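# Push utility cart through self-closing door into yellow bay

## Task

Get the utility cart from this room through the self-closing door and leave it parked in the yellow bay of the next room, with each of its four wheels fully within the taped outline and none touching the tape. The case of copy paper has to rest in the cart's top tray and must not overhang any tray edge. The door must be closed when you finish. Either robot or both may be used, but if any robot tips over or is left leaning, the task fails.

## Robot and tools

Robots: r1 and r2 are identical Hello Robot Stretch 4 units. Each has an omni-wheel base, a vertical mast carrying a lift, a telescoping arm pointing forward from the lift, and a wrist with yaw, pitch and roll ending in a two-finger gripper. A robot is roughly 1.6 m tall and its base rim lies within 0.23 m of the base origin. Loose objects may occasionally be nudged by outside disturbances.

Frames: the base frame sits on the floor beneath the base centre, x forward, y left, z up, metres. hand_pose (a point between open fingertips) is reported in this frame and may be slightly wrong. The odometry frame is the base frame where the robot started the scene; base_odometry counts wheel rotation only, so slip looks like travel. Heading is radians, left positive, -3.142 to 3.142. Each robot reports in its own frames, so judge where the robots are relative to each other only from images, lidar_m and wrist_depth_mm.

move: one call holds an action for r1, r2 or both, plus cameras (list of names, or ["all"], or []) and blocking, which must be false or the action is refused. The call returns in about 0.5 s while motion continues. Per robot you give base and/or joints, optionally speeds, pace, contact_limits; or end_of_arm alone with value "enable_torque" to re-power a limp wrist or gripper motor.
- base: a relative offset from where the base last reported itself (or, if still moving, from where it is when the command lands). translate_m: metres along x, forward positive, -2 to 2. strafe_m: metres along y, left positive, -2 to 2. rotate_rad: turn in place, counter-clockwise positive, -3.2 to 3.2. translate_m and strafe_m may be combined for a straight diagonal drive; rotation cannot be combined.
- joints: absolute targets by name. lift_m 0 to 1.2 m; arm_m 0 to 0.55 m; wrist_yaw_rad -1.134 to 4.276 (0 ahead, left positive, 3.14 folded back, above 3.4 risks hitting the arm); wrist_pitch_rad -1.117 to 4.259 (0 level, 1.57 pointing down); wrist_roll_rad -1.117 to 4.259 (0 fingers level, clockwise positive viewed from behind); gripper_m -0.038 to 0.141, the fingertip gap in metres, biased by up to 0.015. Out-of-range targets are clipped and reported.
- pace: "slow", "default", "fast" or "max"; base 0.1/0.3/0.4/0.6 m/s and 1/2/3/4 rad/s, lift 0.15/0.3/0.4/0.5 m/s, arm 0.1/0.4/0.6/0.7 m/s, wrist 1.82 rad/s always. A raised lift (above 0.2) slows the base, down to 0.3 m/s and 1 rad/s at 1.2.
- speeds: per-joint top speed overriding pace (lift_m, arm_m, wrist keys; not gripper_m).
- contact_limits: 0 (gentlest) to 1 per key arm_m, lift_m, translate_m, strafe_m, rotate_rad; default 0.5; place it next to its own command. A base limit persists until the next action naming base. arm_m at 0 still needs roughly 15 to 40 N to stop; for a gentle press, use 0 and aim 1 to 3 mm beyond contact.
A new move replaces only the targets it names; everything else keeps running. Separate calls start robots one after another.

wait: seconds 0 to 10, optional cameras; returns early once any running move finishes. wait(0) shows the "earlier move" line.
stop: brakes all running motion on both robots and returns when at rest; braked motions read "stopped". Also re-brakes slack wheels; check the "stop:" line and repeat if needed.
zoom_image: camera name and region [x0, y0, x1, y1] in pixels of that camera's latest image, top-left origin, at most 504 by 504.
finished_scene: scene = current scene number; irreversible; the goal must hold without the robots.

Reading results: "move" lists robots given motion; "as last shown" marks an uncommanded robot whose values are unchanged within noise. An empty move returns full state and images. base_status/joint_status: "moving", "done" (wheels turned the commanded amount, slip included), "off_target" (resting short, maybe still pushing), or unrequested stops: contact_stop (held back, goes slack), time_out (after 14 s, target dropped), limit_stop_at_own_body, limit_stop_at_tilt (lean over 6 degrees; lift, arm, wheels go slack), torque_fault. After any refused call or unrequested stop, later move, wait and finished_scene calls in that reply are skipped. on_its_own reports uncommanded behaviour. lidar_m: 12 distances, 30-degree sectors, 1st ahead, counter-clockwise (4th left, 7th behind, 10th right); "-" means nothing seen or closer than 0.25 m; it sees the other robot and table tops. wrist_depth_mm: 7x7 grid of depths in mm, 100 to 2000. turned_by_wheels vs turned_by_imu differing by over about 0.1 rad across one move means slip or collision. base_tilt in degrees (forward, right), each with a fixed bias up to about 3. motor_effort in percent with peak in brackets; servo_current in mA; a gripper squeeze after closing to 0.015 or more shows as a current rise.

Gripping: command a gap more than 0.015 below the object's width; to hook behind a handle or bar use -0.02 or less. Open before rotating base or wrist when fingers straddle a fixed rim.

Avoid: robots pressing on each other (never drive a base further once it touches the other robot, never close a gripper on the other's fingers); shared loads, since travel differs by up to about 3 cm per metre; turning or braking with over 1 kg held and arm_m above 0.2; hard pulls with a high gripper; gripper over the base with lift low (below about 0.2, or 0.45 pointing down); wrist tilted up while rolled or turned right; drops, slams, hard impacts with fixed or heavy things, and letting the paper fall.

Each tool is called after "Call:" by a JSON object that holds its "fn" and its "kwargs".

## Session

Call:
{"fn": "move", "kwargs": {"blocking": false}}

Scene clock: 0.00 s.
r1.base_odometry: x=+0.000 y=+0.000 heading=+0.000
r1.turned_by_wheels: +0.000
r1.turned_by_imu: +0.000
r1.base_tilt: forward=-1.6 right=+1.3
r1.lidar_m: 0.96 1.73 2.02 2.40 3.92 1.60 0.85 0.77 0.78 0.89 0.77 0.78
r1.base_status: not commanded
r1.joint_positions: lift_m=+0.124 arm_m=+0.000 wrist_yaw_rad=+3.194 wrist_pitch_rad=+0.002 wrist_roll_rad=+0.000 gripper_m=+0.056
r1.joint_status: not commanded
r1.measured_speeds: all 0
r1.motor_effort: lift_m=+19 arm_m=-4 wheel_0=-2 wheel_1=+1 wheel_2=+0
r1.servo_current: wrist_yaw_rad=59 wrist_pitch_rad=46 wrist_roll_rad=46 gripper_m=39
r1.hand_pose: x=-0.1216 y=+0.0722 z=+0.3019 quat_wxyz=(-0.026, -0.001, +0.000, +1.000) (m; r1's base frame)
r1.wrist_depth_mm: - 135 - - - - - / - 123 135 - - - - / - 121 191 - - - - / 110 136 194 - - - - / 137 - - - 1618 - - / 226 - 190 1098 188 1160 1118 / 224 163 750 798 768 768 759
r2.base_odometry: x=+0.000 y=+0.000 heading=+0.000
r2.turned_by_wheels: +0.000
r2.turned_by_imu: +0.000
r2.base_tilt: forward=-0.6 right=+0.1
r2.lidar_m: 1.29 1.32 1.58 2.33 2.36 2.78 1.41 1.41 2.77 2.39 2.42 1.48
r2.base_status: not commanded
r2.joint_positions: lift_m=+0.200 arm_m=+0.000 wrist_yaw_rad=+3.211 wrist_pitch_rad=+0.001 wrist_roll_rad=+0.000 gripper_m=+0.056
r2.joint_status: not commanded
r2.measured_speeds: all 0
r2.motor_effort: lift_m=+18 arm_m=-4 wheel_0=-1 wheel_1=+1 wheel_2=+1
r2.servo_current: wrist_yaw_rad=46 wrist_pitch_rad=39 wrist_roll_rad=52 gripper_m=52
r2.hand_pose: x=-0.1229 y=+0.0671 z=+0.3779 quat_wxyz=(-0.035, -0.001, +0.000, +0.999) (m; r2's base frame)
r2.wrist_depth_mm: - - 137 - - - - / - - 137 - - - - / - 109 138 - - - - / - 140 175 - - - - / 214 - - - - - - / 213 1281 196 1255 190 1336 1182 / 208 243 866 - - 854 878
pictures: r1_head_camera, r1_head_left_camera, r1_head_right_camera, r1_wrist_camera, r2_head_camera, r2_head_left_camera, r2_head_right_camera, r2_wrist_camera
Images, in order (width x height): r1_head_camera 420x560, r1_head_left_camera 420x672, r1_head_right_camera 420x672, r1_wrist_camera 616x392, r2_head_camera 420x560, r2_head_left_camera 420x672, r2_head_right_camera 420x672, r2_wrist_camera 616x392.

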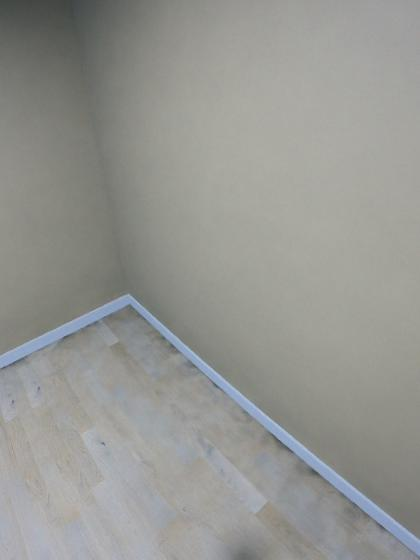

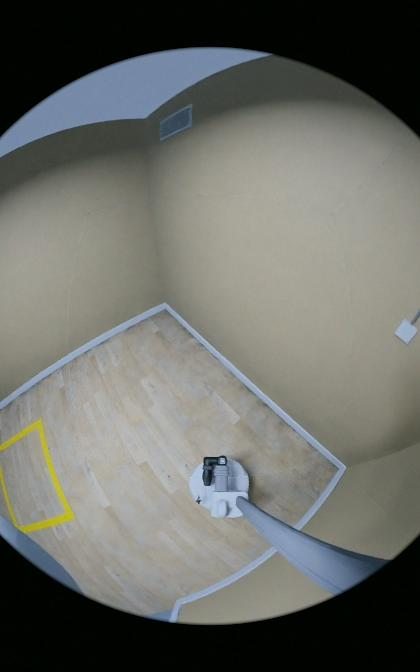

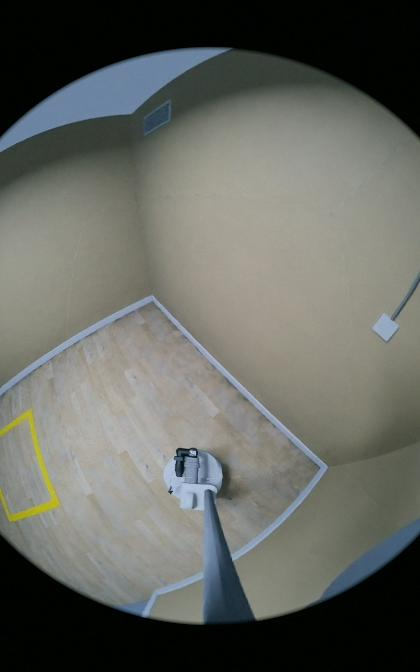

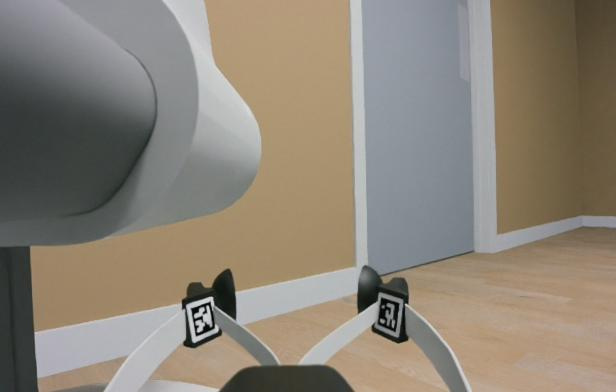

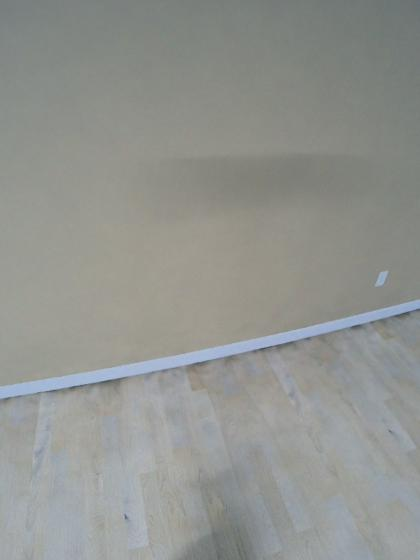

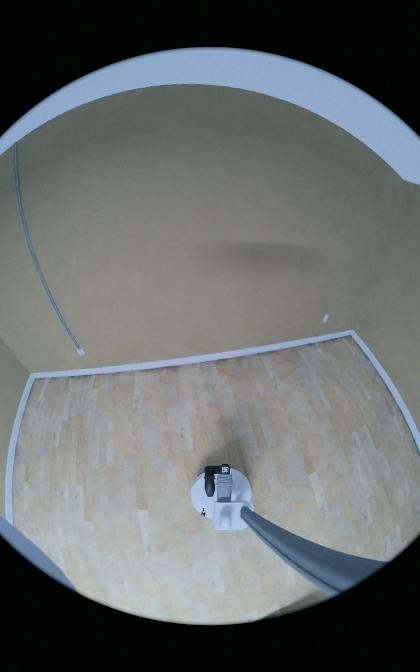

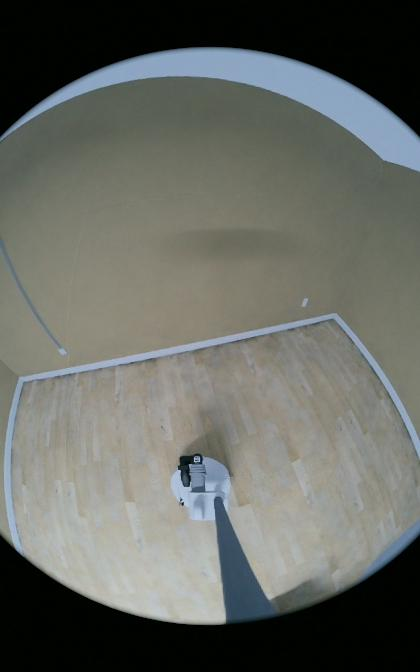

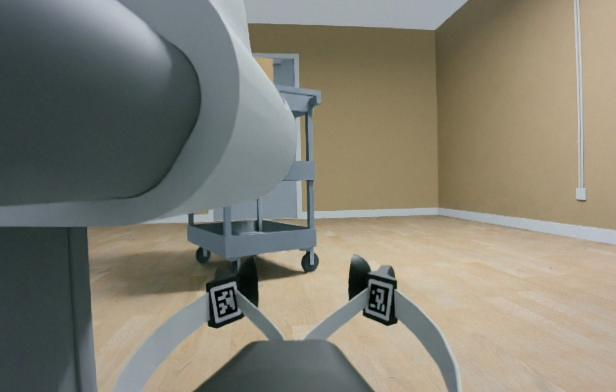

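Call:
{"fn": "move", "kwargs": {"r1": {"base":{"rotate_rad":2.1},"pace":"max"}, "r2": {"base":{"rotate_rad":3.1},"pace":"max"}, "blocking": false}}

Call:
{"fn": "wait", "kwargs": {"seconds": 1.2}}

Call:
{"fn": "wait", "kwargs": {"seconds": 1.5, "cameras": ["r1_head_camera","r1_head_left_camera","r2_head_camera","r2_head_left_camera"]}}

Scene clock: 5.87 s.
move: r1 moving; r2 moving
r1.base_odometry: x=+0.000 y=+0.000 heading=+0.506
r1.turned_by_wheels: +0.506
r1.turned_by_imu: +0.507
r1.base_tilt: forward=-1.6 right=+1.3
r1.lidar_m: 1.66 2.04 2.38 3.91 1.63 0.88 0.76 0.75 0.91 0.78 0.74 0.93
r1.base_status: rotate_rad moving
r1.joint_positions: lift_m=+0.124 arm_m=+0.000 wrist_yaw_rad=+3.194 wrist_pitch_rad=+0.002 wrist_roll_rad=+0.000 gripper_m=+0.056
r1.joint_status: not commanded
r1.measured_speeds: translate_m=+0.001 strafe_m=+0.000 rotate_rad=+1.951 lift_m=+0.000 arm_m=+0.000 wrist_yaw_rad=+0.000 wrist_pitch_rad=+0.000 wrist_roll_rad=+0.000
r1.motor_effort: lift_m=+19(20) arm_m=-4(4) wheel_0=-10(12) wheel_1=-9(10) wheel_2=-10(10)
r1.servo_current: wrist_yaw_rad=46(59) wrist_pitch_rad=39(52) wrist_roll_rad=33(65) gripper_m=39(46)
r1.hand_pose: x=-0.1216 y=+0.0722 z=+0.3019 quat_wxyz=(-0.026, -0.001, +0.000, +1.000)
r1.wrist_depth_mm: - 135 - - - - - / - 123 135 - - - - / - 121 193 - - - 1098 / 111 136 195 - - - 1118 / 137 - - - - - 1138 / 216 - 190 - 188 1008 1118 / 224 163 759 153 778 750 759
r2.base_odometry: x=+0.000 y=+0.000 heading=+0.505
r2.turned_by_wheels: +0.505
r2.turned_by_imu: +0.491
r2.base_tilt: forward=-0.7 right=+0.0
r2.lidar_m: 1.30 1.54 2.33 2.34 2.74 1.46 1.39 2.79 2.37 2.41 1.53 1.32
r2.base_status: rotate_rad moving
r2.joint_positions: lift_m=+0.200 arm_m=+0.000 wrist_yaw_rad=+3.211 wrist_pitch_rad=+0.001 wrist_roll_rad=+0.000 gripper_m=+0.056
r2.joint_status: not commanded
r2.measured_speeds: translate_m=-0.001 strafe_m=+0.000 rotate_rad=+1.950 lift_m=+0.000 arm_m=+0.000 wrist_yaw_rad=+0.000 wrist_pitch_rad=+0.000 wrist_roll_rad=+0.000
r2.motor_effort: lift_m=+18(18) arm_m=-4(4) wheel_0=-6(12) wheel_1=-13(13) wheel_2=-15(15)
r2.servo_current: wrist_yaw_rad=52(52) wrist_pitch_rad=46(46) wrist_roll_rad=52(65) gripper_m=46(52)
r2.hand_pose: x=-0.1229 y=+0.0671 z=+0.3779 quat_wxyz=(-0.035, -0.001, +0.000, +0.999)
r2.wrist_depth_mm: - - 137 - - - - / - 107 137 - 1756 - - / - 110 138 - - - - / - 140 178 - - - - / 216 - - - 1983 1921 - / 213 1281 196 1308 190 1336 1182 / 211 243 878 - - 854 878
pictures: none

Scene clock: 7.07 s.
earlier move: r1 moving; r2 moving
r1.base_odometry: x=+0.000 y=+0.000 heading=+2.100
r1.turned_by_wheels: +1.594
r1.turned_by_imu: +1.604
r1.base_tilt: forward=-1.6 right=+1.3
r1.lidar_m: 3.93 1.60 0.87 0.76 0.75 0.89 0.77 0.78 0.96 1.76 2.02 2.41
r1.base_status: rotate_rad moving
r1.joint_positions: lift_m=+0.124 arm_m=+0.000 wrist_yaw_rad=+3.194 wrist_pitch_rad=+0.002 wrist_roll_rad=+0.000 gripper_m=+0.056
r1.joint_status: not commanded
r1.measured_speeds: all 0
r1.motor_effort: lift_m=+19(20) arm_m=-4(4) wheel_0=-1(12) wheel_1=+0(12) wheel_2=+0(12)
r1.servo_current: wrist_yaw_rad=59(65) wrist_pitch_rad=46(52) wrist_roll_rad=59(65) gripper_m=39(46)
r1.hand_pose: x=-0.1216 y=+0.0722 z=+0.3019 quat_wxyz=(-0.026, -0.001, +0.000, +1.000)
r1.wrist_depth_mm: - 135 - - - - - / - 122 145 - - - - / - 121 189 - - - - / 110 135 193 - - - - / 137 - - - - - - / 216 - 190 - 189 946 - / 224 163 750 153 778 759 741
r2.base_odometry: x=+0.000 y=+0.000 heading=+3.093
r2.turned_by_wheels: +2.588
r2.turned_by_imu: +2.520
r2.base_tilt: forward=-0.6 right=+0.1
r2.lidar_m: 1.46 1.38 2.91 2.40 2.37 1.57 1.31 1.28 1.51 2.33 2.34 2.67
r2.base_status: rotate_rad moving
r2.joint_positions: lift_m=+0.200 arm_m=+0.000 wrist_yaw_rad=+3.211 wrist_pitch_rad=+0.001 wrist_roll_rad=+0.000 gripper_m=+0.056
r2.joint_status: not commanded
r2.measured_speeds: translate_m=+0.000 strafe_m=+0.000 rotate_rad=+0.302 lift_m=+0.000 arm_m=+0.000 wrist_yaw_rad=+0.000 wrist_pitch_rad=+0.000 wrist_roll_rad=+0.000
r2.motor_effort: lift_m=+18(18) arm_m=-4(4) wheel_0=-1(13) wheel_1=+1(13) wheel_2=-2(18)
r2.servo_current: wrist_yaw_rad=39(52) wrist_pitch_rad=46(46) wrist_roll_rad=39(65) gripper_m=52(52)
r2.hand_pose: x=-0.1228 y=+0.0671 z=+0.3779 quat_wxyz=(-0.035, -0.001, +0.000, +0.999)
r2.wrist_depth_mm: - - 137 - - - - / - 107 137 - - - - / - 113 138 235 - - - / - 140 164 - - - - / 216 - - - - - - / 213 1182 193 1182 190 1336 1182 / 211 244 878 - - 866 866
wait: 1.20 s; no rest
pictures: none

Scene clock: 7.13 s.
earlier move: r1 done; r2 moving
r1.base_odometry: x=+0.000 y=+0.000 heading=+2.100
r1.turned_by_wheels: +0.000
r1.turned_by_imu: +0.000
r1.base_tilt: forward=-1.6 right=+1.3
r1.lidar_m: 3.90 1.60 0.86 0.75 0.74 0.88 0.78 0.77 0.95 1.73 2.03 2.40
r1.base_status: done
r1.joint_positions: lift_m=+0.124 arm_m=+0.000 wrist_yaw_rad=+3.194 wrist_pitch_rad=+0.002 wrist_roll_rad=+0.000 gripper_m=+0.056
r1.joint_status: not commanded
r1.measured_speeds: all 0
r1.motor_effort: lift_m=+20(20) arm_m=-4(4) wheel_0=-2(12) wheel_1=-1(12) wheel_2=+0(12)
r1.servo_current: wrist_yaw_rad=46(65) wrist_pitch_rad=39(52) wrist_roll_rad=52(65) gripper_m=39(46)
r1.hand_pose: x=-0.1216 y=+0.0722 z=+0.3019 quat_wxyz=(-0.026, -0.001, +0.000, +1.000)
r1.wrist_depth_mm: - 135 - - - - - / - 122 145 - - - - / - 121 190 - - - - / 110 136 194 - - - - / 137 - - - - - - / 216 - 190 - 187 931 - / 224 163 759 153 778 759 750
r2.base_odometry: x=+0.000 y=+0.000 heading=+3.100
r2.turned_by_wheels: +0.007
r2.turned_by_imu: +0.006
r2.base_tilt: forward=-0.7 right=+0.1
r2.lidar_m: 1.45 1.40 2.83 2.38 2.37 1.52 1.31 1.27 1.52 2.35 2.34 2.66
r2.base_status: rotate_rad moving
r2.joint_positions: lift_m=+0.200 arm_m=+0.000 wrist_yaw_rad=+3.211 wrist_pitch_rad=+0.001 wrist_roll_rad=+0.000 gripper_m=+0.056
r2.joint_status: not commanded
r2.measured_speeds: translate_m=+0.000 strafe_m=+0.000 rotate_rad=+0.038 lift_m=+0.000 arm_m=+0.000 wrist_yaw_rad=+0.000 wrist_pitch_rad=+0.000 wrist_roll_rad=+0.000
r2.motor_effort: lift_m=+18(18) arm_m=-4(4) wheel_0=-1(13) wheel_1=+2(13) wheel_2=-1(18)
r2.servo_current: wrist_yaw_rad=46(52) wrist_pitch_rad=46(46) wrist_roll_rad=39(65) gripper_m=46(52)
r2.hand_pose: x=-0.1228 y=+0.0671 z=+0.3779 quat_wxyz=(-0.035, -0.001, +0.000, +0.999)
r2.wrist_depth_mm: - - 137 - - - - / - 107 137 - - - - / - 113 139 234 - - - / - 139 164 - - - - / 216 - - - - - - / 213 1182 193 1160 190 1336 1182 / 211 246 891 - - 842 866
wait: 0.07 of 1.5 s (r1 has come to rest)
Images, in order (width x height): r1_head_camera 420x560, r1_head_left_camera 420x672, r2_head_camera 420x560, r2_head_left_camera 420x672.

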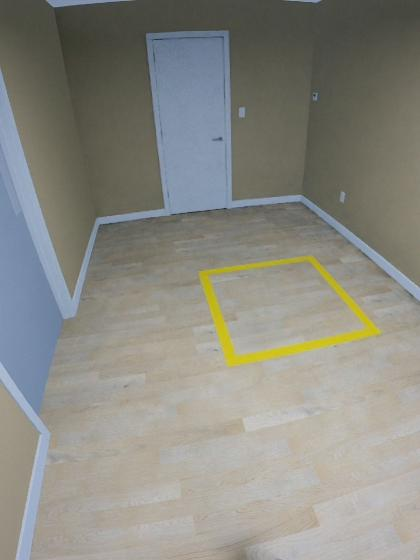

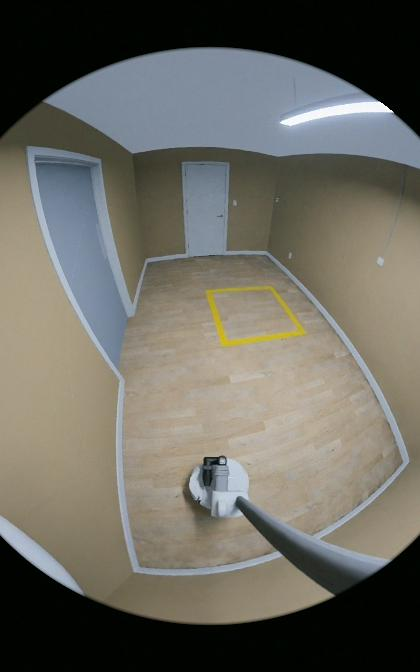

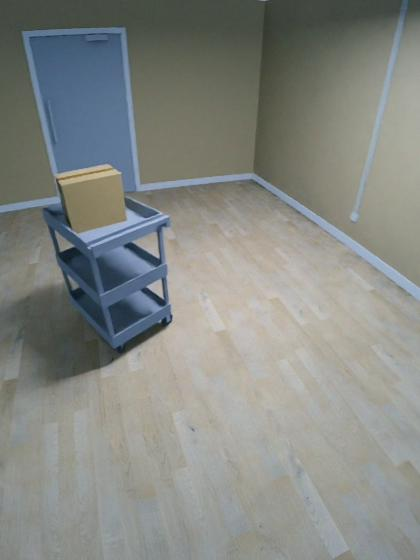

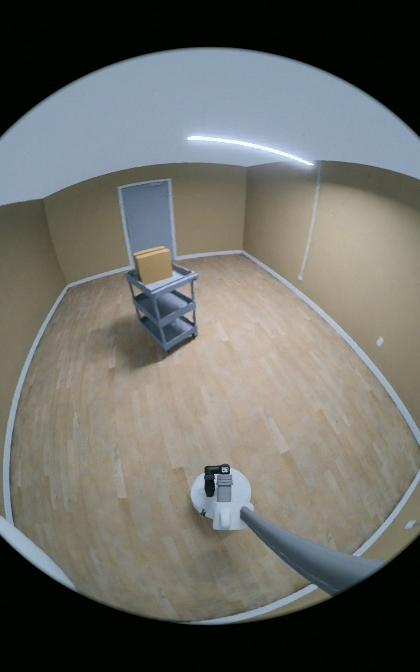

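Call:
{"fn": "zoom_image", "kwargs": {"camera": "r2_head_camera", "region": [20, 140, 200, 380]}}

Scaled by 2.100 from the camera's image (finer frame: 1200x1600).

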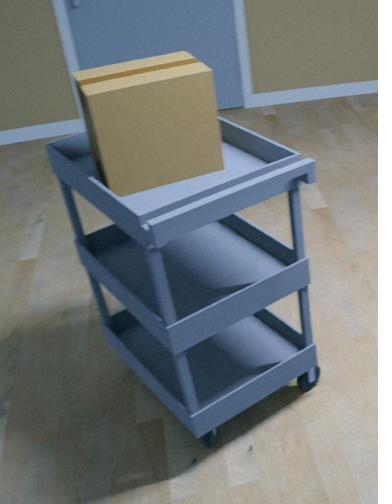

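Call:
{"fn": "move", "kwargs": {"r1": {"base":{"translate_m":1.72,"strafe_m":0.46}}, "r2": {"base":{"translate_m":1.4,"strafe_m":-0.22},"joints":{"lift_m":0.66,"gripper_m":0.14},"pace":"fast"}, "blocking": false}}

Call:
{"fn": "wait", "kwargs": {"seconds": 5}}

Call:
{"fn": "move", "kwargs": {"r2": {"base":{"translate_m":1.35}}, "blocking": false}}

Call:
{"fn": "wait", "kwargs": {"seconds": 3}}

Call:
{"fn": "wait", "kwargs": {"seconds": 3}}

Call:
{"fn": "move", "kwargs": {"r1": {"base":{"rotate_rad":1.79}}, "r2": {"base":{"rotate_rad":-2.43},"joints":{"wrist_yaw_rad":0.0,"wrist_roll_rad":1.57}}, "blocking": false}}

Call:
{"fn": "wait", "kwargs": {"seconds": 1.5}}

Call:
{"fn": "wait", "kwargs": {"seconds": 1.5, "cameras": ["r1_head_camera","r1_head_right_camera","r2_head_camera","r2_head_left_camera"]}}

Scene clock: 48.67 s.
earlier move: r2 done
move: r1 moving; r2 moving
r1.base_odometry: x=-0.023 y=+0.023 heading=+2.100
r1.turned_by_wheels: +0.000
r1.turned_by_imu: +0.000
r1.base_tilt: forward=-1.6 right=+1.3
r1.lidar_m: 3.90 1.59 0.87 0.74 0.75 0.91 0.81 0.82 0.97 1.80 2.03 2.43
r1.base_status: translate_m moving; strafe_m moving
r1.joint_positions: lift_m=+0.124 arm_m=+0.000 wrist_yaw_rad=+3.194 wrist_pitch_rad=+0.002 wrist_roll_rad=+0.000 gripper_m=+0.056
r1.joint_status: not commanded
r1.measured_speeds: translate_m=+0.121 strafe_m=+0.031 rotate_rad=+0.005 lift_m=+0.000 arm_m=+0.000 wrist_yaw_rad=+0.000 wrist_pitch_rad=+0.000 wrist_roll_rad=+0.000
r1.motor_effort: lift_m=+19(20) arm_m=-4(4) wheel_0=+6(6) wheel_1=+6(8) wheel_2=-7(9)
r1.servo_current: wrist_yaw_rad=52(65) wrist_pitch_rad=39(46) wrist_roll_rad=46(65) gripper_m=33(46)
r1.hand_pose: x=-0.1216 y=+0.0722 z=+0.3019 quat_wxyz=(-0.026, -0.001, +0.000, +1.000)
r1.wrist_depth_mm: - 135 - - - - - / - 119 135 - - - - / - 124 161 - - - - / 109 135 198 - - - - / 137 - - - - - - / 222 - 190 - 187 1025 - / 220 741 759 798 788 759 759
r2.base_odometry: x=-0.050 y=+0.010 heading=+3.100
r2.turned_by_wheels: +0.000
r2.turned_by_imu: +0.001
r2.base_tilt: forward=-0.7 right=+0.1
r2.lidar_m: 1.41 1.37 2.88 2.42 2.42 1.60 1.36 1.35 1.55 2.33 2.34 2.66
r2.base_status: translate_m moving; strafe_m moving
r2.joint_positions: lift_m=+0.263 arm_m=+0.000 wrist_yaw_rad=+3.211 wrist_pitch_rad=+0.001 wrist_roll_rad=+0.000 gripper_m=+0.075
r2.joint_status: lift_m moving; gripper_m moving
r2.measured_speeds: translate_m=+0.193 strafe_m=-0.030 rotate_rad=-0.008 lift_m=+0.244 arm_m=+0.000 wrist_yaw_rad=+0.000 wrist_pitch_rad=+0.000 wrist_roll_rad=+0.000
r2.motor_effort: lift_m=+23(25) arm_m=-4(4) wheel_0=+7(13) wheel_1=+8(8) wheel_2=-14(15)
r2.servo_current: wrist_yaw_rad=46(52) wrist_pitch_rad=46(46) wrist_roll_rad=39(65) gripper_m=91(98)
r2.hand_pose: x=-0.1228 y=+0.0671 z=+0.4411 quat_wxyz=(-0.035, -0.001, +0.000, +0.999)
r2.wrist_depth_mm: - - 137 - - - - / - - 137 - - - - / - 109 138 226 - - - / - 140 156 - - - - / 213 - - - - - - / 212 1229 190 1336 190 1366 1336 / 207 242 1060 - 1025 946 991
pictures: none

Scene clock: 53.00 s.
earlier move: r1 moving; r2 done
r1.base_odometry: x=-0.908 y=+0.898 heading=+2.100
r1.turned_by_wheels: +0.000
r1.turned_by_imu: +0.002
r1.base_tilt: forward=-1.6 right=+1.3
r1.lidar_m: 2.65 1.33 0.91 0.76 0.72 0.86 1.57 2.06 2.38 2.07 2.07 2.46
r1.base_status: translate_m moving; strafe_m moving
r1.joint_positions: lift_m=+0.124 arm_m=+0.000 wrist_yaw_rad=+3.194 wrist_pitch_rad=+0.002 wrist_roll_rad=+0.000 gripper_m=+0.056
r1.joint_status: not commanded
r1.measured_speeds: translate_m=+0.291 strafe_m=+0.076 rotate_rad=+0.002 lift_m=+0.000 arm_m=+0.000 wrist_yaw_rad=+0.000 wrist_pitch_rad=+0.000 wrist_roll_rad=+0.000
r1.motor_effort: lift_m=+20(20) arm_m=-4(4) wheel_0=+2(8) wheel_1=+6(10) wheel_2=-5(10)
r1.servo_current: wrist_yaw_rad=59(78) wrist_pitch_rad=33(52) wrist_roll_rad=52(72) gripper_m=39(52)
r1.hand_pose: x=-0.1216 y=+0.0722 z=+0.3019 quat_wxyz=(-0.026, -0.001, +0.000, +1.000)
r1.wrist_depth_mm: - 135 - - - - - / - 122 135 - - - - / - 125 156 - - - - / 108 136 210 - - - - / 213 - - - 1863 - - / 1008 1229 193 1182 188 - - / 759 741 750 778 778 759 741
r2.base_odometry: x=-1.390 y=+0.278 heading=+3.100
r2.turned_by_wheels: +0.000
r2.turned_by_imu: +0.003
r2.base_tilt: forward=-0.7 right=+0.0
r2.lidar_m: 3.22 3.23 0.41 0.49 3.01 3.06 2.59 2.58 2.04 1.72 1.74 1.98
r2.base_status: done
r2.joint_positions: lift_m=+0.660 arm_m=+0.000 wrist_yaw_rad=+3.211 wrist_pitch_rad=+0.001 wrist_roll_rad=+0.000 gripper_m=+0.140
r2.joint_status: all done
r2.measured_speeds: all 0
r2.motor_effort: lift_m=+21(25) arm_m=-4(5) wheel_0=+2(13) wheel_1=+3(8) wheel_2=+1(17)
r2.servo_current: wrist_yaw_rad=46(52) wrist_pitch_rad=39(46) wrist_roll_rad=46(65) gripper_m=46(124)
r2.hand_pose: x=-0.1228 y=+0.0671 z=+0.8376 quat_wxyz=(-0.035, -0.001, +0.000, +0.999)
r2.wrist_depth_mm: - - 137 - - - - / - 107 137 - - - - / - 111 139 - - - - / - 140 178 - - - - / 216 - - - - - - / 213 204 - - - - - / 211 1808 1808 - 1921 1808 1756
wait: 4.33 of 5 s (r2 has come to rest)
pictures: none

Scene clock: 53.50 s.
earlier move: r1 moving
move: r2 moving
r1.base_odometry: x=-1.014 y=+1.004 heading=+2.100
r1.turned_by_wheels: +0.000
r1.turned_by_imu: +0.000
r1.base_tilt: forward=-1.6 right=+1.3
r1.lidar_m: 2.51 1.34 0.88 0.77 0.76 0.84 1.59 2.23 2.36 2.08 2.07 2.48
r1.base_status: translate_m moving; strafe_m moving
r1.joint_positions: lift_m=+0.124 arm_m=+0.000 wrist_yaw_rad=+3.194 wrist_pitch_rad=+0.002 wrist_roll_rad=+0.000 gripper_m=+0.056
r1.joint_status: not commanded
r1.measured_speeds: translate_m=+0.291 strafe_m=+0.076 rotate_rad=+0.001 lift_m=+0.000 arm_m=+0.000 wrist_yaw_rad=+0.000 wrist_pitch_rad=+0.000 wrist_roll_rad=+0.000
r1.motor_effort: lift_m=+20(20) arm_m=-4(4) wheel_0=+4(6) wheel_1=+5(6) wheel_2=-5(6)
r1.servo_current: wrist_yaw_rad=39(59) wrist_pitch_rad=39(52) wrist_roll_rad=52(59) gripper_m=39(46)
r1.hand_pose: x=-0.1216 y=+0.0722 z=+0.3019 quat_wxyz=(-0.026, -0.001, +0.000, +1.000)
r1.wrist_depth_mm: - 134 - - - - - / - 122 135 - - - - / - 124 158 - - - - / 107 136 209 - - - - / 214 - - - 1863 - - / 1008 1205 193 1182 187 - - / 750 759 759 788 778 750 707
r2.base_odometry: x=-1.421 y=+0.279 heading=+3.101
r2.turned_by_wheels: +0.000
r2.turned_by_imu: +0.001
r2.base_tilt: forward=-0.7 right=+0.1
r2.lidar_m: 3.20 3.20 0.38 0.44 3.00 3.09 2.63 2.62 2.04 1.70 1.73 2.01
r2.base_status: translate_m moving
r2.joint_positions: lift_m=+0.660 arm_m=+0.000 wrist_yaw_rad=+3.211 wrist_pitch_rad=+0.001 wrist_roll_rad=+0.000 gripper_m=+0.140
r2.joint_status: not commanded
r2.measured_speeds: translate_m=+0.122 strafe_m=-0.001 rotate_rad=+0.000 lift_m=+0.000 arm_m=+0.000 wrist_yaw_rad=+0.000 wrist_pitch_rad=+0.000 wrist_roll_rad=+0.000
r2.motor_effort: lift_m=+21(21) arm_m=-4(4) wheel_0=+6(9) wheel_1=+8(8) wheel_2=-12(13)
r2.servo_current: wrist_yaw_rad=39(52) wrist_pitch_rad=39(46) wrist_roll_rad=46(59) gripper_m=46(59)
r2.hand_pose: x=-0.1228 y=+0.0671 z=+0.8376 quat_wxyz=(-0.035, -0.001, +0.000, +0.999)
r2.wrist_depth_mm: - - 137 - - - - / - 107 137 - - - - / - 113 138 - - - - / - 140 177 - - - - / 216 - - - - - - / 213 202 - - - - - / 211 1863 1808 - 1808 1708 1808
pictures: none

Scene clock: 55.57 s.
earlier move: r1 done; r2 moving
r1.base_odometry: x=-1.266 y=+1.252 heading=+2.100
r1.turned_by_wheels: +0.000
r1.turned_by_imu: +0.001
r1.base_tilt: forward=-1.6 right=+1.3
r1.lidar_m: 2.15 1.33 0.78 0.73 0.76 0.91 1.56 2.57 2.41 2.10 2.10 2.45
r1.base_status: done
r1.joint_positions: lift_m=+0.124 arm_m=+0.000 wrist_yaw_rad=+3.194 wrist_pitch_rad=+0.002 wrist_roll_rad=+0.000 gripper_m=+0.056
r1.joint_status: not commanded
r1.measured_speeds: all 0
r1.motor_effort: lift_m=+19(20) arm_m=-4(4) wheel_0=+3(6) wheel_1=+1(7) wheel_2=+1(6)
r1.servo_current: wrist_yaw_rad=46(59) wrist_pitch_rad=52(52) wrist_roll_rad=52(65) gripper_m=46(46)
r1.hand_pose: x=-0.1216 y=+0.0722 z=+0.3019 quat_wxyz=(-0.026, -0.001, +0.000, +1.000)
r1.wrist_depth_mm: - 135 - - - - - / - 123 146 - - 946 - / - 121 191 - - 960 - / 111 136 207 - - 960 - / 216 - - - 1618 960 - / 1008 1229 194 1182 187 931 - / 750 759 741 798 788 759 750
r2.base_odometry: x=-1.980 y=+0.302 heading=+3.101
r2.turned_by_wheels: +0.000
r2.turned_by_imu: +0.000
r2.base_tilt: forward=-0.7 right=+0.1
r2.lidar_m: 2.65 2.65 3.07 0.56 0.47 0.49 3.16 3.15 1.86 1.58 1.57 1.79
r2.base_status: translate_m moving
r2.joint_positions: lift_m=+0.660 arm_m=+0.000 wrist_yaw_rad=+3.211 wrist_pitch_rad=+0.001 wrist_roll_rad=+0.000 gripper_m=+0.140
r2.joint_status: not commanded
r2.measured_speeds: translate_m=+0.302 strafe_m=+0.000 rotate_rad=-0.003 lift_m=+0.000 arm_m=+0.000 wrist_yaw_rad=+0.000 wrist_pitch_rad=+0.000 wrist_roll_rad=+0.000
r2.motor_effort: lift_m=+21(21) arm_m=-4(5) wheel_0=+4(11) wheel_1=+6(9) wheel_2=-9(14)
r2.servo_current: wrist_yaw_rad=46(65) wrist_pitch_rad=46(52) wrist_roll_rad=46(59) gripper_m=52(59)
r2.hand_pose: x=-0.1228 y=+0.0671 z=+0.8376 quat_wxyz=(-0.035, -0.001, +0.000, +0.999)
r2.wrist_depth_mm: - - 137 - - - - / - - 137 - - - - / - 109 138 - - - - / - 140 176 - - - - / 215 - - - - - - / 212 203 - - - - - / 208 1808 1756 - 1863 1708 1756
wait: 2.07 of 3 s (r1 has come to rest)
pictures: none

Scene clock: 58.57 s.
earlier move: r2 moving
r1.base_odometry: x=-1.266 y=+1.252 heading=+2.100
r1.turned_by_wheels: +0.000
r1.turned_by_imu: +0.000
r1.base_tilt: forward=-1.6 right=+1.3
r1.lidar_m: 2.13 1.31 0.77 0.75 0.76 0.91 1.55 2.57 2.41 2.08 2.09 2.47
r1.base_status: done
r1.joint_positions: lift_m=+0.124 arm_m=+0.000 wrist_yaw_rad=+3.194 wrist_pitch_rad=+0.002 wrist_roll_rad=+0.000 gripper_m=+0.056
r1.joint_status: not commanded
r1.measured_speeds: all 0
r1.motor_effort: lift_m=+20(20) arm_m=-4(4) wheel_0=+3(6) wheel_1=+0(7) wheel_2=+1(6)
r1.servo_current: wrist_yaw_rad=52(65) wrist_pitch_rad=39(52) wrist_roll_rad=46(65) gripper_m=46(46)
r1.hand_pose: x=-0.1216 y=+0.0722 z=+0.3019 quat_wxyz=(-0.026, -0.001, +0.000, +1.000)
r1.wrist_depth_mm: - 135 - - - - - / - 124 146 - - 960 - / - 121 192 - - 976 - / 110 136 206 - - 946 - / 216 - - - 1661 976 - / 1025 1229 193 1182 187 917 - / 759 759 750 798 768 768 768
r2.base_odometry: x=-2.737 y=+0.333 heading=+3.101
r2.turned_by_wheels: +0.000
r2.turned_by_imu: +0.001
r2.base_tilt: forward=-0.7 right=+0.1
r2.lidar_m: 1.93 1.94 2.22 3.40 1.00 0.99 3.89 2.89 1.64 1.36 1.35 1.56
r2.base_status: translate_m moving
r2.joint_positions: lift_m=+0.660 arm_m=+0.000 wrist_yaw_rad=+3.211 wrist_pitch_rad=+0.001 wrist_roll_rad=+0.000 gripper_m=+0.140
r2.joint_status: not commanded
r2.measured_speeds: translate_m=+0.037 strafe_m=+0.001 rotate_rad=+0.001 lift_m=+0.000 arm_m=+0.000 wrist_yaw_rad=+0.000 wrist_pitch_rad=+0.000 wrist_roll_rad=+0.000
r2.motor_effort: lift_m=+21(21) arm_m=-4(5) wheel_0=-1(12) wheel_1=+3(9) wheel_2=-3(14)
r2.servo_current: wrist_yaw_rad=46(65) wrist_pitch_rad=33(52) wrist_roll_rad=52(59) gripper_m=46(59)
r2.hand_pose: x=-0.1228 y=+0.0671 z=+0.8376 quat_wxyz=(-0.035, -0.001, +0.000, +0.999)
r2.wrist_depth_mm: - - 137 - - - - / - 107 137 - - - - / - 111 138 - - - 946 / - 140 178 - - - 931 / 216 - - - - - - / 213 204 - - - 184 - / 211 1808 1808 - 1921 1756 -
wait: 3.00 s; no rest
pictures: none

Scene clock: 59.07 s.
earlier move: r2 done
move: r1 moving; r2 moving
r1.base_odometry: x=-1.266 y=+1.252 heading=+2.352
r1.turned_by_wheels: +0.252
r1.turned_by_imu: +0.253
r1.base_tilt: forward=-1.6 right=+1.2
r1.lidar_m: 2.14 0.95 0.74 0.73 0.80 1.02 2.55 2.71 2.19 2.11 2.19 2.21
r1.base_status: rotate_rad moving
r1.joint_positions: lift_m=+0.124 arm_m=+0.000 wrist_yaw_rad=+3.194 wrist_pitch_rad=+0.002 wrist_roll_rad=+0.000 gripper_m=+0.056
r1.joint_status: not commanded
r1.measured_speeds: translate_m=+0.000 strafe_m=-0.001 rotate_rad=+0.973 lift_m=+0.000 arm_m=+0.000 wrist_yaw_rad=+0.000 wrist_pitch_rad=+0.000 wrist_roll_rad=+0.000
r1.motor_effort: lift_m=+20(20) arm_m=-4(4) wheel_0=-7(7) wheel_1=-5(9) wheel_2=-7(7)
r1.servo_current: wrist_yaw_rad=39(65) wrist_pitch_rad=33(46) wrist_roll_rad=39(72) gripper_m=39(46)
r1.hand_pose: x=-0.1216 y=+0.0722 z=+0.3019 quat_wxyz=(-0.026, -0.001, +0.000, +1.000)
r1.wrist_depth_mm: - 135 - - - - - / - 123 146 - - - - / - 121 192 - - - - / 110 136 207 - - - - / 216 - - - - - - / 1008 1229 193 1182 187 1138 917 / 768 759 750 798 778 759 759
r2.base_odometry: x=-2.739 y=+0.333 heading=+2.848
r2.turned_by_wheels: -0.252
r2.turned_by_imu: -0.245
r2.base_tilt: forward=-0.7 right=+0.0
r2.lidar_m: 1.89 1.89 2.02 2.72 3.39 0.98 1.06 3.86 1.95 1.43 1.35 1.41
r2.base_status: rotate_rad moving
r2.joint_positions: lift_m=+0.660 arm_m=+0.000 wrist_yaw_rad=+2.650 wrist_pitch_rad=+0.001 wrist_roll_rad=+0.588 gripper_m=+0.140
r2.joint_status: wrist_yaw_rad moving; wrist_roll_rad moving
r2.measured_speeds: translate_m=+0.000 strafe_m=+0.002 rotate_rad=-0.975 lift_m=+0.000 arm_m=+0.000 wrist_yaw_rad=-1.735 wrist_pitch_rad=+0.000 wrist_roll_rad=+1.820
r2.motor_effort: lift_m=+21(21) arm_m=-4(4) wheel_0=+7(9) wheel_1=+9(10) wheel_2=+10(11)
r2.servo_current: wrist_yaw_rad=91(143) wrist_pitch_rad=39(46) wrist_roll_rad=65(117) gripper_m=46(52)
r2.hand_pose: x=-0.0420 y=+0.2132 z=+0.8376 quat_wxyz=(+0.233, +0.070, +0.281, +0.928)
r2.wrist_depth_mm: - - - - - - - / - - - - - - - / - - - - - - - / - - 1229 1336 - - - / - - - - - - 1618 / 279 - 1182 165 197 1397 1308 / - - - - - 1336 1078
pictures: none

Scene clock: 60.57 s.
earlier move: r1 moving; r2 moving
r1.base_odometry: x=-1.266 y=+1.252 heading=-2.393
r1.turned_by_wheels: +1.538
r1.turned_by_imu: +1.546
r1.base_tilt: forward=-1.6 right=+1.3
r1.lidar_m: 0.75 0.78 0.99 2.51 2.61 2.16 2.08 2.20 2.27 2.18 0.99 0.73
r1.base_status: rotate_rad moving
r1.joint_positions: lift_m=+0.124 arm_m=+0.000 wrist_yaw_rad=+3.194 wrist_pitch_rad=+0.002 wrist_roll_rad=+0.000 gripper_m=+0.056
r1.joint_status: not commanded
r1.measured_speeds: all 0
r1.motor_effort: lift_m=+19(20) arm_m=-4(4) wheel_0=-4(9) wheel_1=+0(9) wheel_2=+0(8)
r1.servo_current: wrist_yaw_rad=46(65) wrist_pitch_rad=46(52) wrist_roll_rad=46(72) gripper_m=33(46)
r1.hand_pose: x=-0.1216 y=+0.0722 z=+0.3019 quat_wxyz=(-0.026, -0.001, +0.000, +1.000)
r1.wrist_depth_mm: - 135 - - - - - / - 123 146 - - - - / - 121 191 - - - - / 110 135 207 - - - - / 216 - - - - - - / 1008 1205 193 1205 187 1160 1118 / 750 750 759 798 788 732 750
r2.base_odometry: x=-2.739 y=+0.333 heading=+0.716
r2.turned_by_wheels: -2.132
r2.turned_by_imu: -2.075
r2.base_tilt: forward=-0.7 right=+0.0
r2.lidar_m: 2.00 1.44 1.35 1.39 1.91 1.93 1.99 2.70 3.39 0.97 1.05 3.87
r2.base_status: rotate_rad moving
r2.joint_positions: lift_m=+0.660 arm_m=+0.000 wrist_yaw_rad=+0.047 wrist_pitch_rad=+0.001 wrist_roll_rad=+1.568 gripper_m=+0.140
r2.joint_status: wrist_yaw_rad moving; wrist_roll_rad moving
r2.measured_speeds: translate_m=+0.000 strafe_m=-0.001 rotate_rad=-0.460 lift_m=+0.000 arm_m=+0.000 wrist_yaw_rad=-1.460 wrist_pitch_rad=+0.000 wrist_roll_rad=+0.000
r2.motor_effort: lift_m=+21(21) arm_m=-4(5) wheel_0=+3(12) wheel_1=+3(12) wheel_2=+5(11)
r2.servo_current: wrist_yaw_rad=46(143) wrist_pitch_rad=39(46) wrist_roll_rad=39(117) gripper_m=52(59)
r2.hand_pose: x=+0.4631 y=-0.0739 z=+0.8376 quat_wxyz=(+0.708, +0.706, +0.017, +0.016)
r2.wrist_depth_mm: - - - - - 1618 1160 / - - - - - 1661 1138 / - - - - - 1708 1160 / - - - - - 1661 1160 / - - - - - 1576 1182 / - 188 177 158 183 1397 1160 / - - - - - 1464 1160
wait: 1.50 s; no rest
pictures: none

Scene clock: 60.77 s.
earlier move: r1 done; r2 moving
r1.base_odometry: x=-1.266 y=+1.252 heading=-2.393
r1.turned_by_wheels: +0.000
r1.turned_by_imu: +0.000
r1.base_tilt: forward=-1.6 right=+1.3
r1.lidar_m: 0.76 0.79 0.99 2.53 2.64 2.18 2.10 2.20 2.29 2.15 1.01 0.75
r1.base_status: done
r1.joint_positions: lift_m=+0.124 arm_m=+0.000 wrist_yaw_rad=+3.194 wrist_pitch_rad=+0.002 wrist_roll_rad=+0.000 gripper_m=+0.056
r1.joint_status: not commanded
r1.measured_speeds: all 0
r1.motor_effort: lift_m=+19(20) arm_m=-4(4) wheel_0=-1(9) wheel_1=-1(9) wheel_2=+0(8)
r1.servo_current: wrist_yaw_rad=59(65) wrist_pitch_rad=39(52) wrist_roll_rad=39(72) gripper_m=39(46)
r1.hand_pose: x=-0.1216 y=+0.0722 z=+0.3019 quat_wxyz=(-0.026, -0.001, +0.000, +1.000)
r1.wrist_depth_mm: - 135 - - - - - / - 123 146 - - - - / - 121 191 - - - - / 111 135 206 - - - - / 216 - - - - - - / 1008 1205 193 1182 187 1160 1118 / 750 759 759 778 778 732 750
r2.base_odometry: x=-2.739 y=+0.333 heading=+0.672
r2.turned_by_wheels: -0.044
r2.turned_by_imu: -0.043
r2.base_tilt: forward=-0.7 right=+0.1
r2.lidar_m: 2.11 1.46 1.33 1.38 1.81 1.93 1.96 2.58 3.39 0.99 1.04 3.87
r2.base_status: rotate_rad moving
r2.joint_positions: lift_m=+0.660 arm_m=+0.000 wrist_yaw_rad=+0.003 wrist_pitch_rad=+0.001 wrist_roll_rad=+1.568 gripper_m=+0.140
r2.joint_status: wrist_yaw_rad moving; wrist_roll_rad moving
r2.measured_speeds: translate_m=-0.001 strafe_m=+0.000 rotate_rad=-0.055 lift_m=+0.000 arm_m=+0.000 wrist_yaw_rad=-0.007 wrist_pitch_rad=+0.000 wrist_roll_rad=+0.000
r2.motor_effort: lift_m=+21(21) arm_m=-5(5) wheel_0=+5(12) wheel_1=+3(12) wheel_2=+5(11)
r2.servo_current: wrist_yaw_rad=33(143) wrist_pitch_rad=33(46) wrist_roll_rad=65(117) gripper_m=52(59)
r2.hand_pose: x=+0.4596 y=-0.0866 z=+0.8376 quat_wxyz=(+0.708, +0.706, +0.001, +0.001)
r2.wrist_depth_mm: - - - - - 1661 1138 / - - - - - 1708 1182 / - - - - - 1708 1160 / - - - - - 1708 1138 / - - - - - 1576 1160 / - 202 196 - 212 1366 1182 / - - - - - 1576 1182
wait: 0.20 of 1.5 s (r1 has come to rest)
Images, in order (width x height): r1_head_camera 420x560, r1_head_right_camera 420x672, r2_head_camera 420x560, r2_head_left_camera 420x672.

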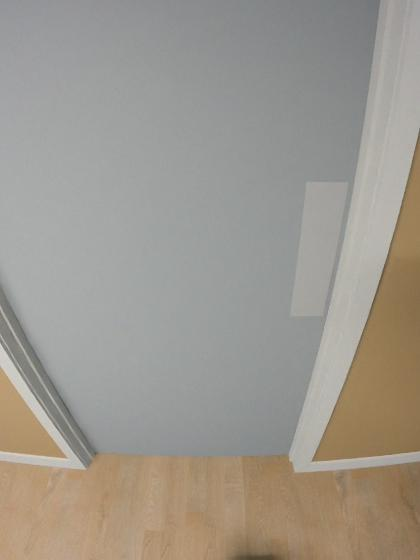

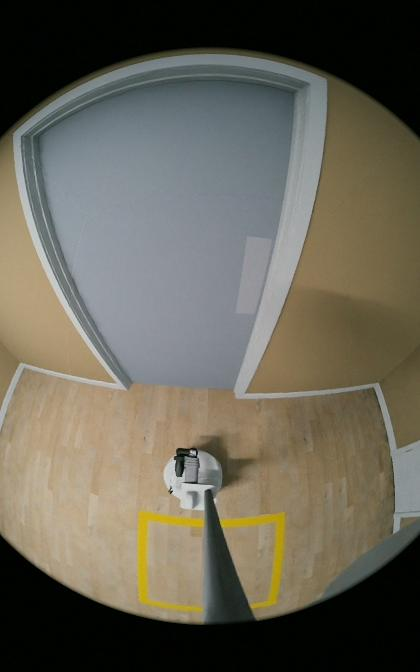

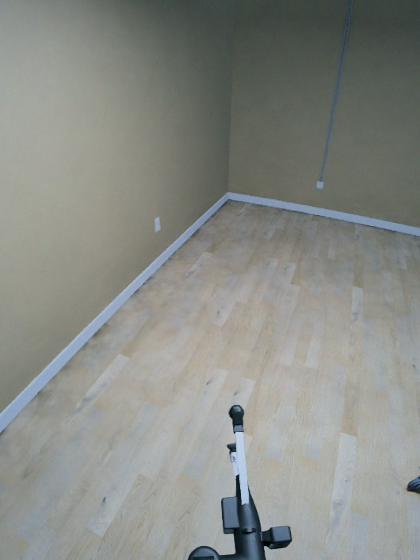

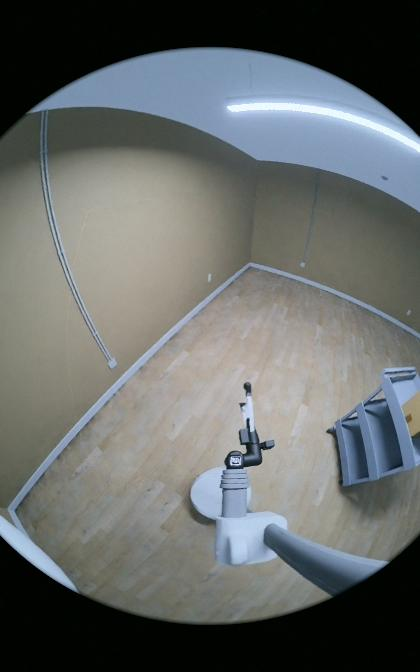

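Call:
{"fn": "move", "kwargs": {"r1": {"base":{"translate_m":0.45}}, "r2": {"base":{"translate_m":-0.83,"strafe_m":-0.95},"pace":"fast"}, "blocking": false}}

Call:
{"fn": "wait", "kwargs": {"seconds": 2.2}}

Call:
{"fn": "move", "kwargs": {"r1": {"base":{"translate_m":1.02},"pace":"slow","contact_limits":{"translate_m":0.8}}, "blocking": false}}

Call:
{"fn": "wait", "kwargs": {"seconds": 3, "cameras": ["r2_head_camera","r2_wrist_camera"]}}

Scene clock: 72.77 s.
earlier move: r2 done
move: r1 moving; r2 moving
r1.base_odometry: x=-1.288 y=+1.231 heading=-2.393
r1.turned_by_wheels: +0.000
r1.turned_by_imu: +0.000
r1.base_tilt: forward=-1.6 right=+1.3
r1.lidar_m: 0.70 0.78 0.94 2.53 2.63 2.23 2.11 2.23 2.27 2.18 0.94 0.73
r1.base_status: translate_m moving
r1.joint_positions: lift_m=+0.124 arm_m=+0.000 wrist_yaw_rad=+3.194 wrist_pitch_rad=+0.002 wrist_roll_rad=+0.000 gripper_m=+0.056
r1.joint_status: not commanded
r1.measured_speeds: translate_m=+0.122 strafe_m=+0.000 rotate_rad=+0.005 lift_m=+0.000 arm_m=+0.000 wrist_yaw_rad=+0.000 wrist_pitch_rad=+0.000 wrist_roll_rad=+0.000
r1.motor_effort: lift_m=+19(20) arm_m=-4(4) wheel_0=+7(8) wheel_1=+6(6) wheel_2=-8(10)
r1.servo_current: wrist_yaw_rad=59(59) wrist_pitch_rad=46(46) wrist_roll_rad=39(65) gripper_m=46(46)
r1.hand_pose: x=-0.1216 y=+0.0722 z=+0.3019 quat_wxyz=(-0.026, -0.001, +0.000, +1.000)
r1.wrist_depth_mm: - 135 - - - - - / - 122 145 - - - - / - 121 190 - - - - / 110 135 204 - - - - / 216 - - - - - - / 1008 1182 194 1205 187 1160 1098 / 750 750 759 798 768 715 768
r2.base_odometry: x=-2.741 y=+0.284 heading=+0.672
r2.turned_by_wheels: +0.000
r2.turned_by_imu: +0.001
r2.base_tilt: forward=-0.7 right=+0.0
r2.lidar_m: 2.18 1.49 1.40 1.43 1.84 1.90 1.96 2.61 3.34 0.96 1.00 3.89
r2.base_status: translate_m moving; strafe_m moving
r2.joint_positions: lift_m=+0.660 arm_m=+0.000 wrist_yaw_rad=+0.003 wrist_pitch_rad=+0.001 wrist_roll_rad=+1.568 gripper_m=+0.140
r2.joint_status: all done
r2.measured_speeds: translate_m=-0.124 strafe_m=-0.142 rotate_rad=-0.004 lift_m=+0.000 arm_m=+0.000 wrist_yaw_rad=+0.000 wrist_pitch_rad=+0.000 wrist_roll_rad=+0.000
r2.motor_effort: lift_m=+21(21) arm_m=-5(5) wheel_0=+7(11) wheel_1=-13(13) wheel_2=+11(13)
r2.servo_current: wrist_yaw_rad=46(52) wrist_pitch_rad=33(46) wrist_roll_rad=46(52) gripper_m=59(59)
r2.hand_pose: x=+0.4596 y=-0.0866 z=+0.8376 quat_wxyz=(+0.708, +0.706, +0.001, +0.001)
r2.wrist_depth_mm: - - - - - 1661 1138 / - - - - - 1661 1160 / - - - - - 1661 1182 / - - - - - 1661 1160 / - - - - - 1576 1160 / - 202 196 - 212 1366 1182 / - - - - - 1576 1182
pictures: none

Scene clock: 74.97 s.
earlier move: r1 moving; r2 moving
r1.base_odometry: x=-1.595 y=+0.946 heading=-2.393
r1.turned_by_wheels: +0.000
r1.turned_by_imu: +0.000
r1.base_tilt: forward=-1.6 right=+1.3
r1.lidar_m: 0.31 0.30 0.46 0.98 2.64 2.67 2.54 2.67 2.26 1.04 0.39 0.32
r1.base_status: translate_m moving
r1.joint_positions: lift_m=+0.124 arm_m=+0.000 wrist_yaw_rad=+3.194 wrist_pitch_rad=+0.002 wrist_roll_rad=+0.000 gripper_m=+0.056
r1.joint_status: not commanded
r1.measured_speeds: translate_m=+0.003 strafe_m=+0.000 rotate_rad=+0.000 lift_m=+0.000 arm_m=+0.000 wrist_yaw_rad=+0.000 wrist_pitch_rad=+0.000 wrist_roll_rad=+0.000
r1.motor_effort: lift_m=+19(20) arm_m=-4(4) wheel_0=+1(10) wheel_1=+0(7) wheel_2=+1(10)
r1.servo_current: wrist_yaw_rad=39(72) wrist_pitch_rad=39(52) wrist_roll_rad=26(65) gripper_m=39(52)
r1.hand_pose: x=-0.1216 y=+0.0722 z=+0.3019 quat_wxyz=(-0.026, -0.001, +0.000, +1.000)
r1.wrist_depth_mm: - 135 - - - - - / - 123 146 - - - - / - 121 191 - - - - / 110 135 206 - - - - / 216 - - - - - - / 229 1205 194 1182 188 1118 1098 / 741 759 750 788 778 759 750
r2.base_odometry: x=-2.779 y=-0.543 heading=+0.672
r2.turned_by_wheels: +0.000
r2.turned_by_imu: -0.002
r2.base_tilt: forward=-0.7 right=+0.1
r2.lidar_m: 3.41 2.31 2.19 2.24 1.81 1.68 1.75 2.23 2.55 2.61 0.71 0.63
r2.base_status: translate_m moving; strafe_m moving
r2.joint_positions: lift_m=+0.660 arm_m=+0.000 wrist_yaw_rad=+0.003 wrist_pitch_rad=+0.001 wrist_roll_rad=+1.568 gripper_m=+0.140
r2.joint_status: all done
r2.measured_speeds: translate_m=-0.264 strafe_m=-0.302 rotate_rad=-0.002 lift_m=+0.000 arm_m=+0.000 wrist_yaw_rad=+0.000 wrist_pitch_rad=+0.000 wrist_roll_rad=+0.000
r2.motor_effort: lift_m=+21(21) arm_m=-4(5) wheel_0=+3(11) wheel_1=-9(15) wheel_2=+8(13)
r2.servo_current: wrist_yaw_rad=46(59) wrist_pitch_rad=33(52) wrist_roll_rad=46(59) gripper_m=52(59)
r2.hand_pose: x=+0.4596 y=-0.0866 z=+0.8376 quat_wxyz=(+0.708, +0.706, +0.001, +0.001)
r2.wrist_depth_mm: - - - 521 - 820 - / - - - - - 1397 1205 / - - - - - 1708 1138 / - - - - - 1708 1160 / - - - - - 1576 1182 / - - - - - 1366 1160 / - - - - - 1808 1182
wait: 2.20 s; no rest
pictures: none

Scene clock: 75.47 s.
earlier move: r1 done; r2 moving
move: r1 moving
r1.base_odometry: x=-1.617 y=+0.925 heading=-2.392
r1.turned_by_wheels: +0.000
r1.turned_by_imu: +0.000
r1.base_tilt: forward=-1.6 right=+1.3
r1.lidar_m: 0.28 0.28 0.42 0.83 2.66 2.70 2.57 2.72 2.27 0.93 0.38 0.30
r1.base_status: translate_m moving
r1.joint_positions: lift_m=+0.124 arm_m=+0.000 wrist_yaw_rad=+3.194 wrist_pitch_rad=+0.002 wrist_roll_rad=+0.000 gripper_m=+0.056
r1.joint_status: not commanded
r1.measured_speeds: translate_m=+0.102 strafe_m=+0.000 rotate_rad=-0.003 lift_m=+0.000 arm_m=+0.000 wrist_yaw_rad=+0.000 wrist_pitch_rad=+0.000 wrist_roll_rad=+0.000
r1.motor_effort: lift_m=+19(20) arm_m=-4(4) wheel_0=+6(8) wheel_1=+6(8) wheel_2=-4(8)
r1.servo_current: wrist_yaw_rad=26(59) wrist_pitch_rad=46(46) wrist_roll_rad=52(52) gripper_m=39(46)
r1.contact_limits: translate_m 0.8
r1.hand_pose: x=-0.1216 y=+0.0722 z=+0.3019 quat_wxyz=(-0.026, -0.001, +0.000, +1.000)
r1.wrist_depth_mm: - 135 - - - - - / - 122 145 - - - - / - 120 189 - - - - / 110 135 203 - - - - / 216 - - - - - - / 228 1229 194 1205 187 1138 1098 / 750 759 759 788 788 759 768
r2.base_odometry: x=-2.788 y=-0.743 heading=+0.672
r2.turned_by_wheels: +0.000
r2.turned_by_imu: +0.000
r2.base_tilt: forward=-0.7 right=+0.1
r2.lidar_m: 0.76 2.55 2.36 2.45 1.75 1.64 1.67 2.18 2.35 2.41 0.92 0.64
r2.base_status: translate_m moving; strafe_m moving
r2.joint_positions: lift_m=+0.660 arm_m=+0.000 wrist_yaw_rad=+0.003 wrist_pitch_rad=+0.001 wrist_roll_rad=+1.568 gripper_m=+0.140
r2.joint_status: not commanded
r2.measured_speeds: translate_m=-0.257 strafe_m=-0.295 rotate_rad=-0.002 lift_m=+0.000 arm_m=+0.000 wrist_yaw_rad=+0.000 wrist_pitch_rad=+0.000 wrist_roll_rad=+0.000
r2.motor_effort: lift_m=+21(21) arm_m=-4(5) wheel_0=+8(8) wheel_1=-6(9) wheel_2=+6(9)
r2.servo_current: wrist_yaw_rad=46(52) wrist_pitch_rad=46(46) wrist_roll_rad=52(59) gripper_m=46(52)
r2.hand_pose: x=+0.4596 y=-0.0866 z=+0.8376 quat_wxyz=(+0.708, +0.706, +0.001, +0.001)
r2.wrist_depth_mm: - - 549 - - - - / - - 569 - - 397 - / - - - 504 - 917 521 / - - - - - 1708 1182 / - - - - - 1576 1182 / - - - - - 1366 1138 / - - - - - 1808 1160
pictures: none

Scene clock: 76.73 s.
earlier move: r1 moving; r2 done
r1.base_odometry: x=-1.709 y=+0.839 heading=-2.392
r1.turned_by_wheels: +0.001
r1.turned_by_imu: +0.002
r1.base_tilt: forward=-1.6 right=+1.3
r1.lidar_m: - 0.25 0.28 0.68 2.66 2.80 2.72 2.83 2.29 0.39 0.30 0.25
r1.base_status: translate_m moving
r1.joint_positions: lift_m=+0.124 arm_m=+0.000 wrist_yaw_rad=+3.194 wrist_pitch_rad=+0.002 wrist_roll_rad=+0.000 gripper_m=+0.056
r1.joint_status: not commanded
r1.measured_speeds: translate_m=+0.095 strafe_m=+0.001 rotate_rad=+0.008 lift_m=+0.000 arm_m=+0.000 wrist_yaw_rad=+0.000 wrist_pitch_rad=+0.000 wrist_roll_rad=+0.000
r1.motor_effort: lift_m=+19(20) arm_m=-4(4) wheel_0=+19(21) wheel_1=+11(15) wheel_2=-15(20)
r1.servo_current: wrist_yaw_rad=65(65) wrist_pitch_rad=52(52) wrist_roll_rad=39(65) gripper_m=39(46)
r1.contact_limits: translate_m 0.8
r1.hand_pose: x=-0.1216 y=+0.0722 z=+0.3019 quat_wxyz=(-0.026, -0.001, +0.000, +1.000)
r1.wrist_depth_mm: - 135 - - - - - / - 122 135 - - - - / - 125 158 - - - - / 108 135 211 - - - - / 214 - - - - - - / 991 1182 193 1205 187 1138 1138 / 750 750 750 788 768 759 750
r2.base_odometry: x=-2.797 y=-0.927 heading=+0.672
r2.turned_by_wheels: +0.000
r2.turned_by_imu: +0.000
r2.base_tilt: forward=-0.7 right=+0.1
r2.lidar_m: 0.74 2.74 2.54 2.52 1.69 1.52 1.61 2.14 2.18 2.24 2.87 0.76
r2.base_status: done
r2.joint_positions: lift_m=+0.660 arm_m=+0.000 wrist_yaw_rad=+0.003 wrist_pitch_rad=+0.001 wrist_roll_rad=+1.568 gripper_m=+0.140
r2.joint_status: not commanded
r2.measured_speeds: all 0
r2.motor_effort: lift_m=+21(21) arm_m=-4(5) wheel_0=+3(8) wheel_1=+1(9) wheel_2=+2(9)
r2.servo_current: wrist_yaw_rad=59(65) wrist_pitch_rad=46(46) wrist_roll_rad=52(59) gripper_m=46(59)
r2.hand_pose: x=+0.4596 y=-0.0867 z=+0.8376 quat_wxyz=(+0.708, +0.706, +0.001, +0.001)
r2.wrist_depth_mm: - - 647 634 - - 521 / - - 661 647 - - 521 / - - 683 676 - - 525 / - - 707 699 - - 521 / - - - - - 1464 1098 / - - - - - 1366 1182 / - - - - - 1808 1160
wait: 1.27 of 3 s (r2 has come to rest)
Images, in order (width x height): r2_head_camera 420x560, r2_wrist_camera 616x392.

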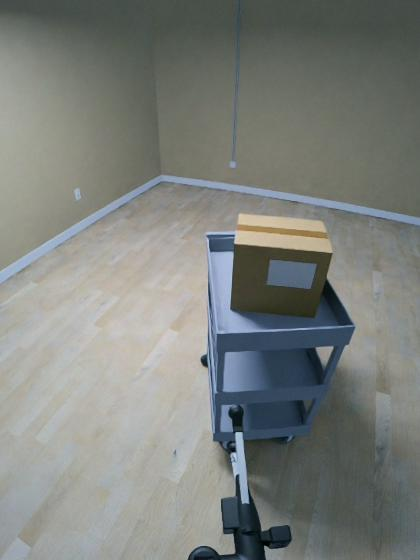

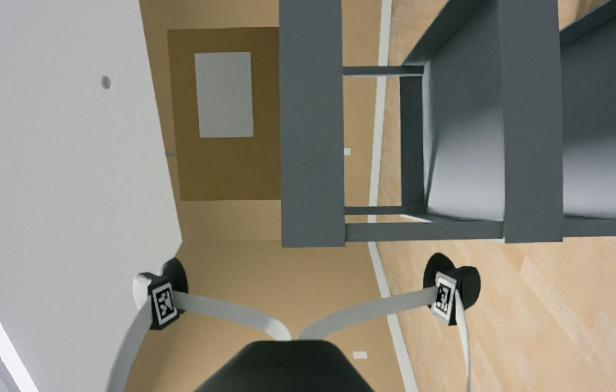

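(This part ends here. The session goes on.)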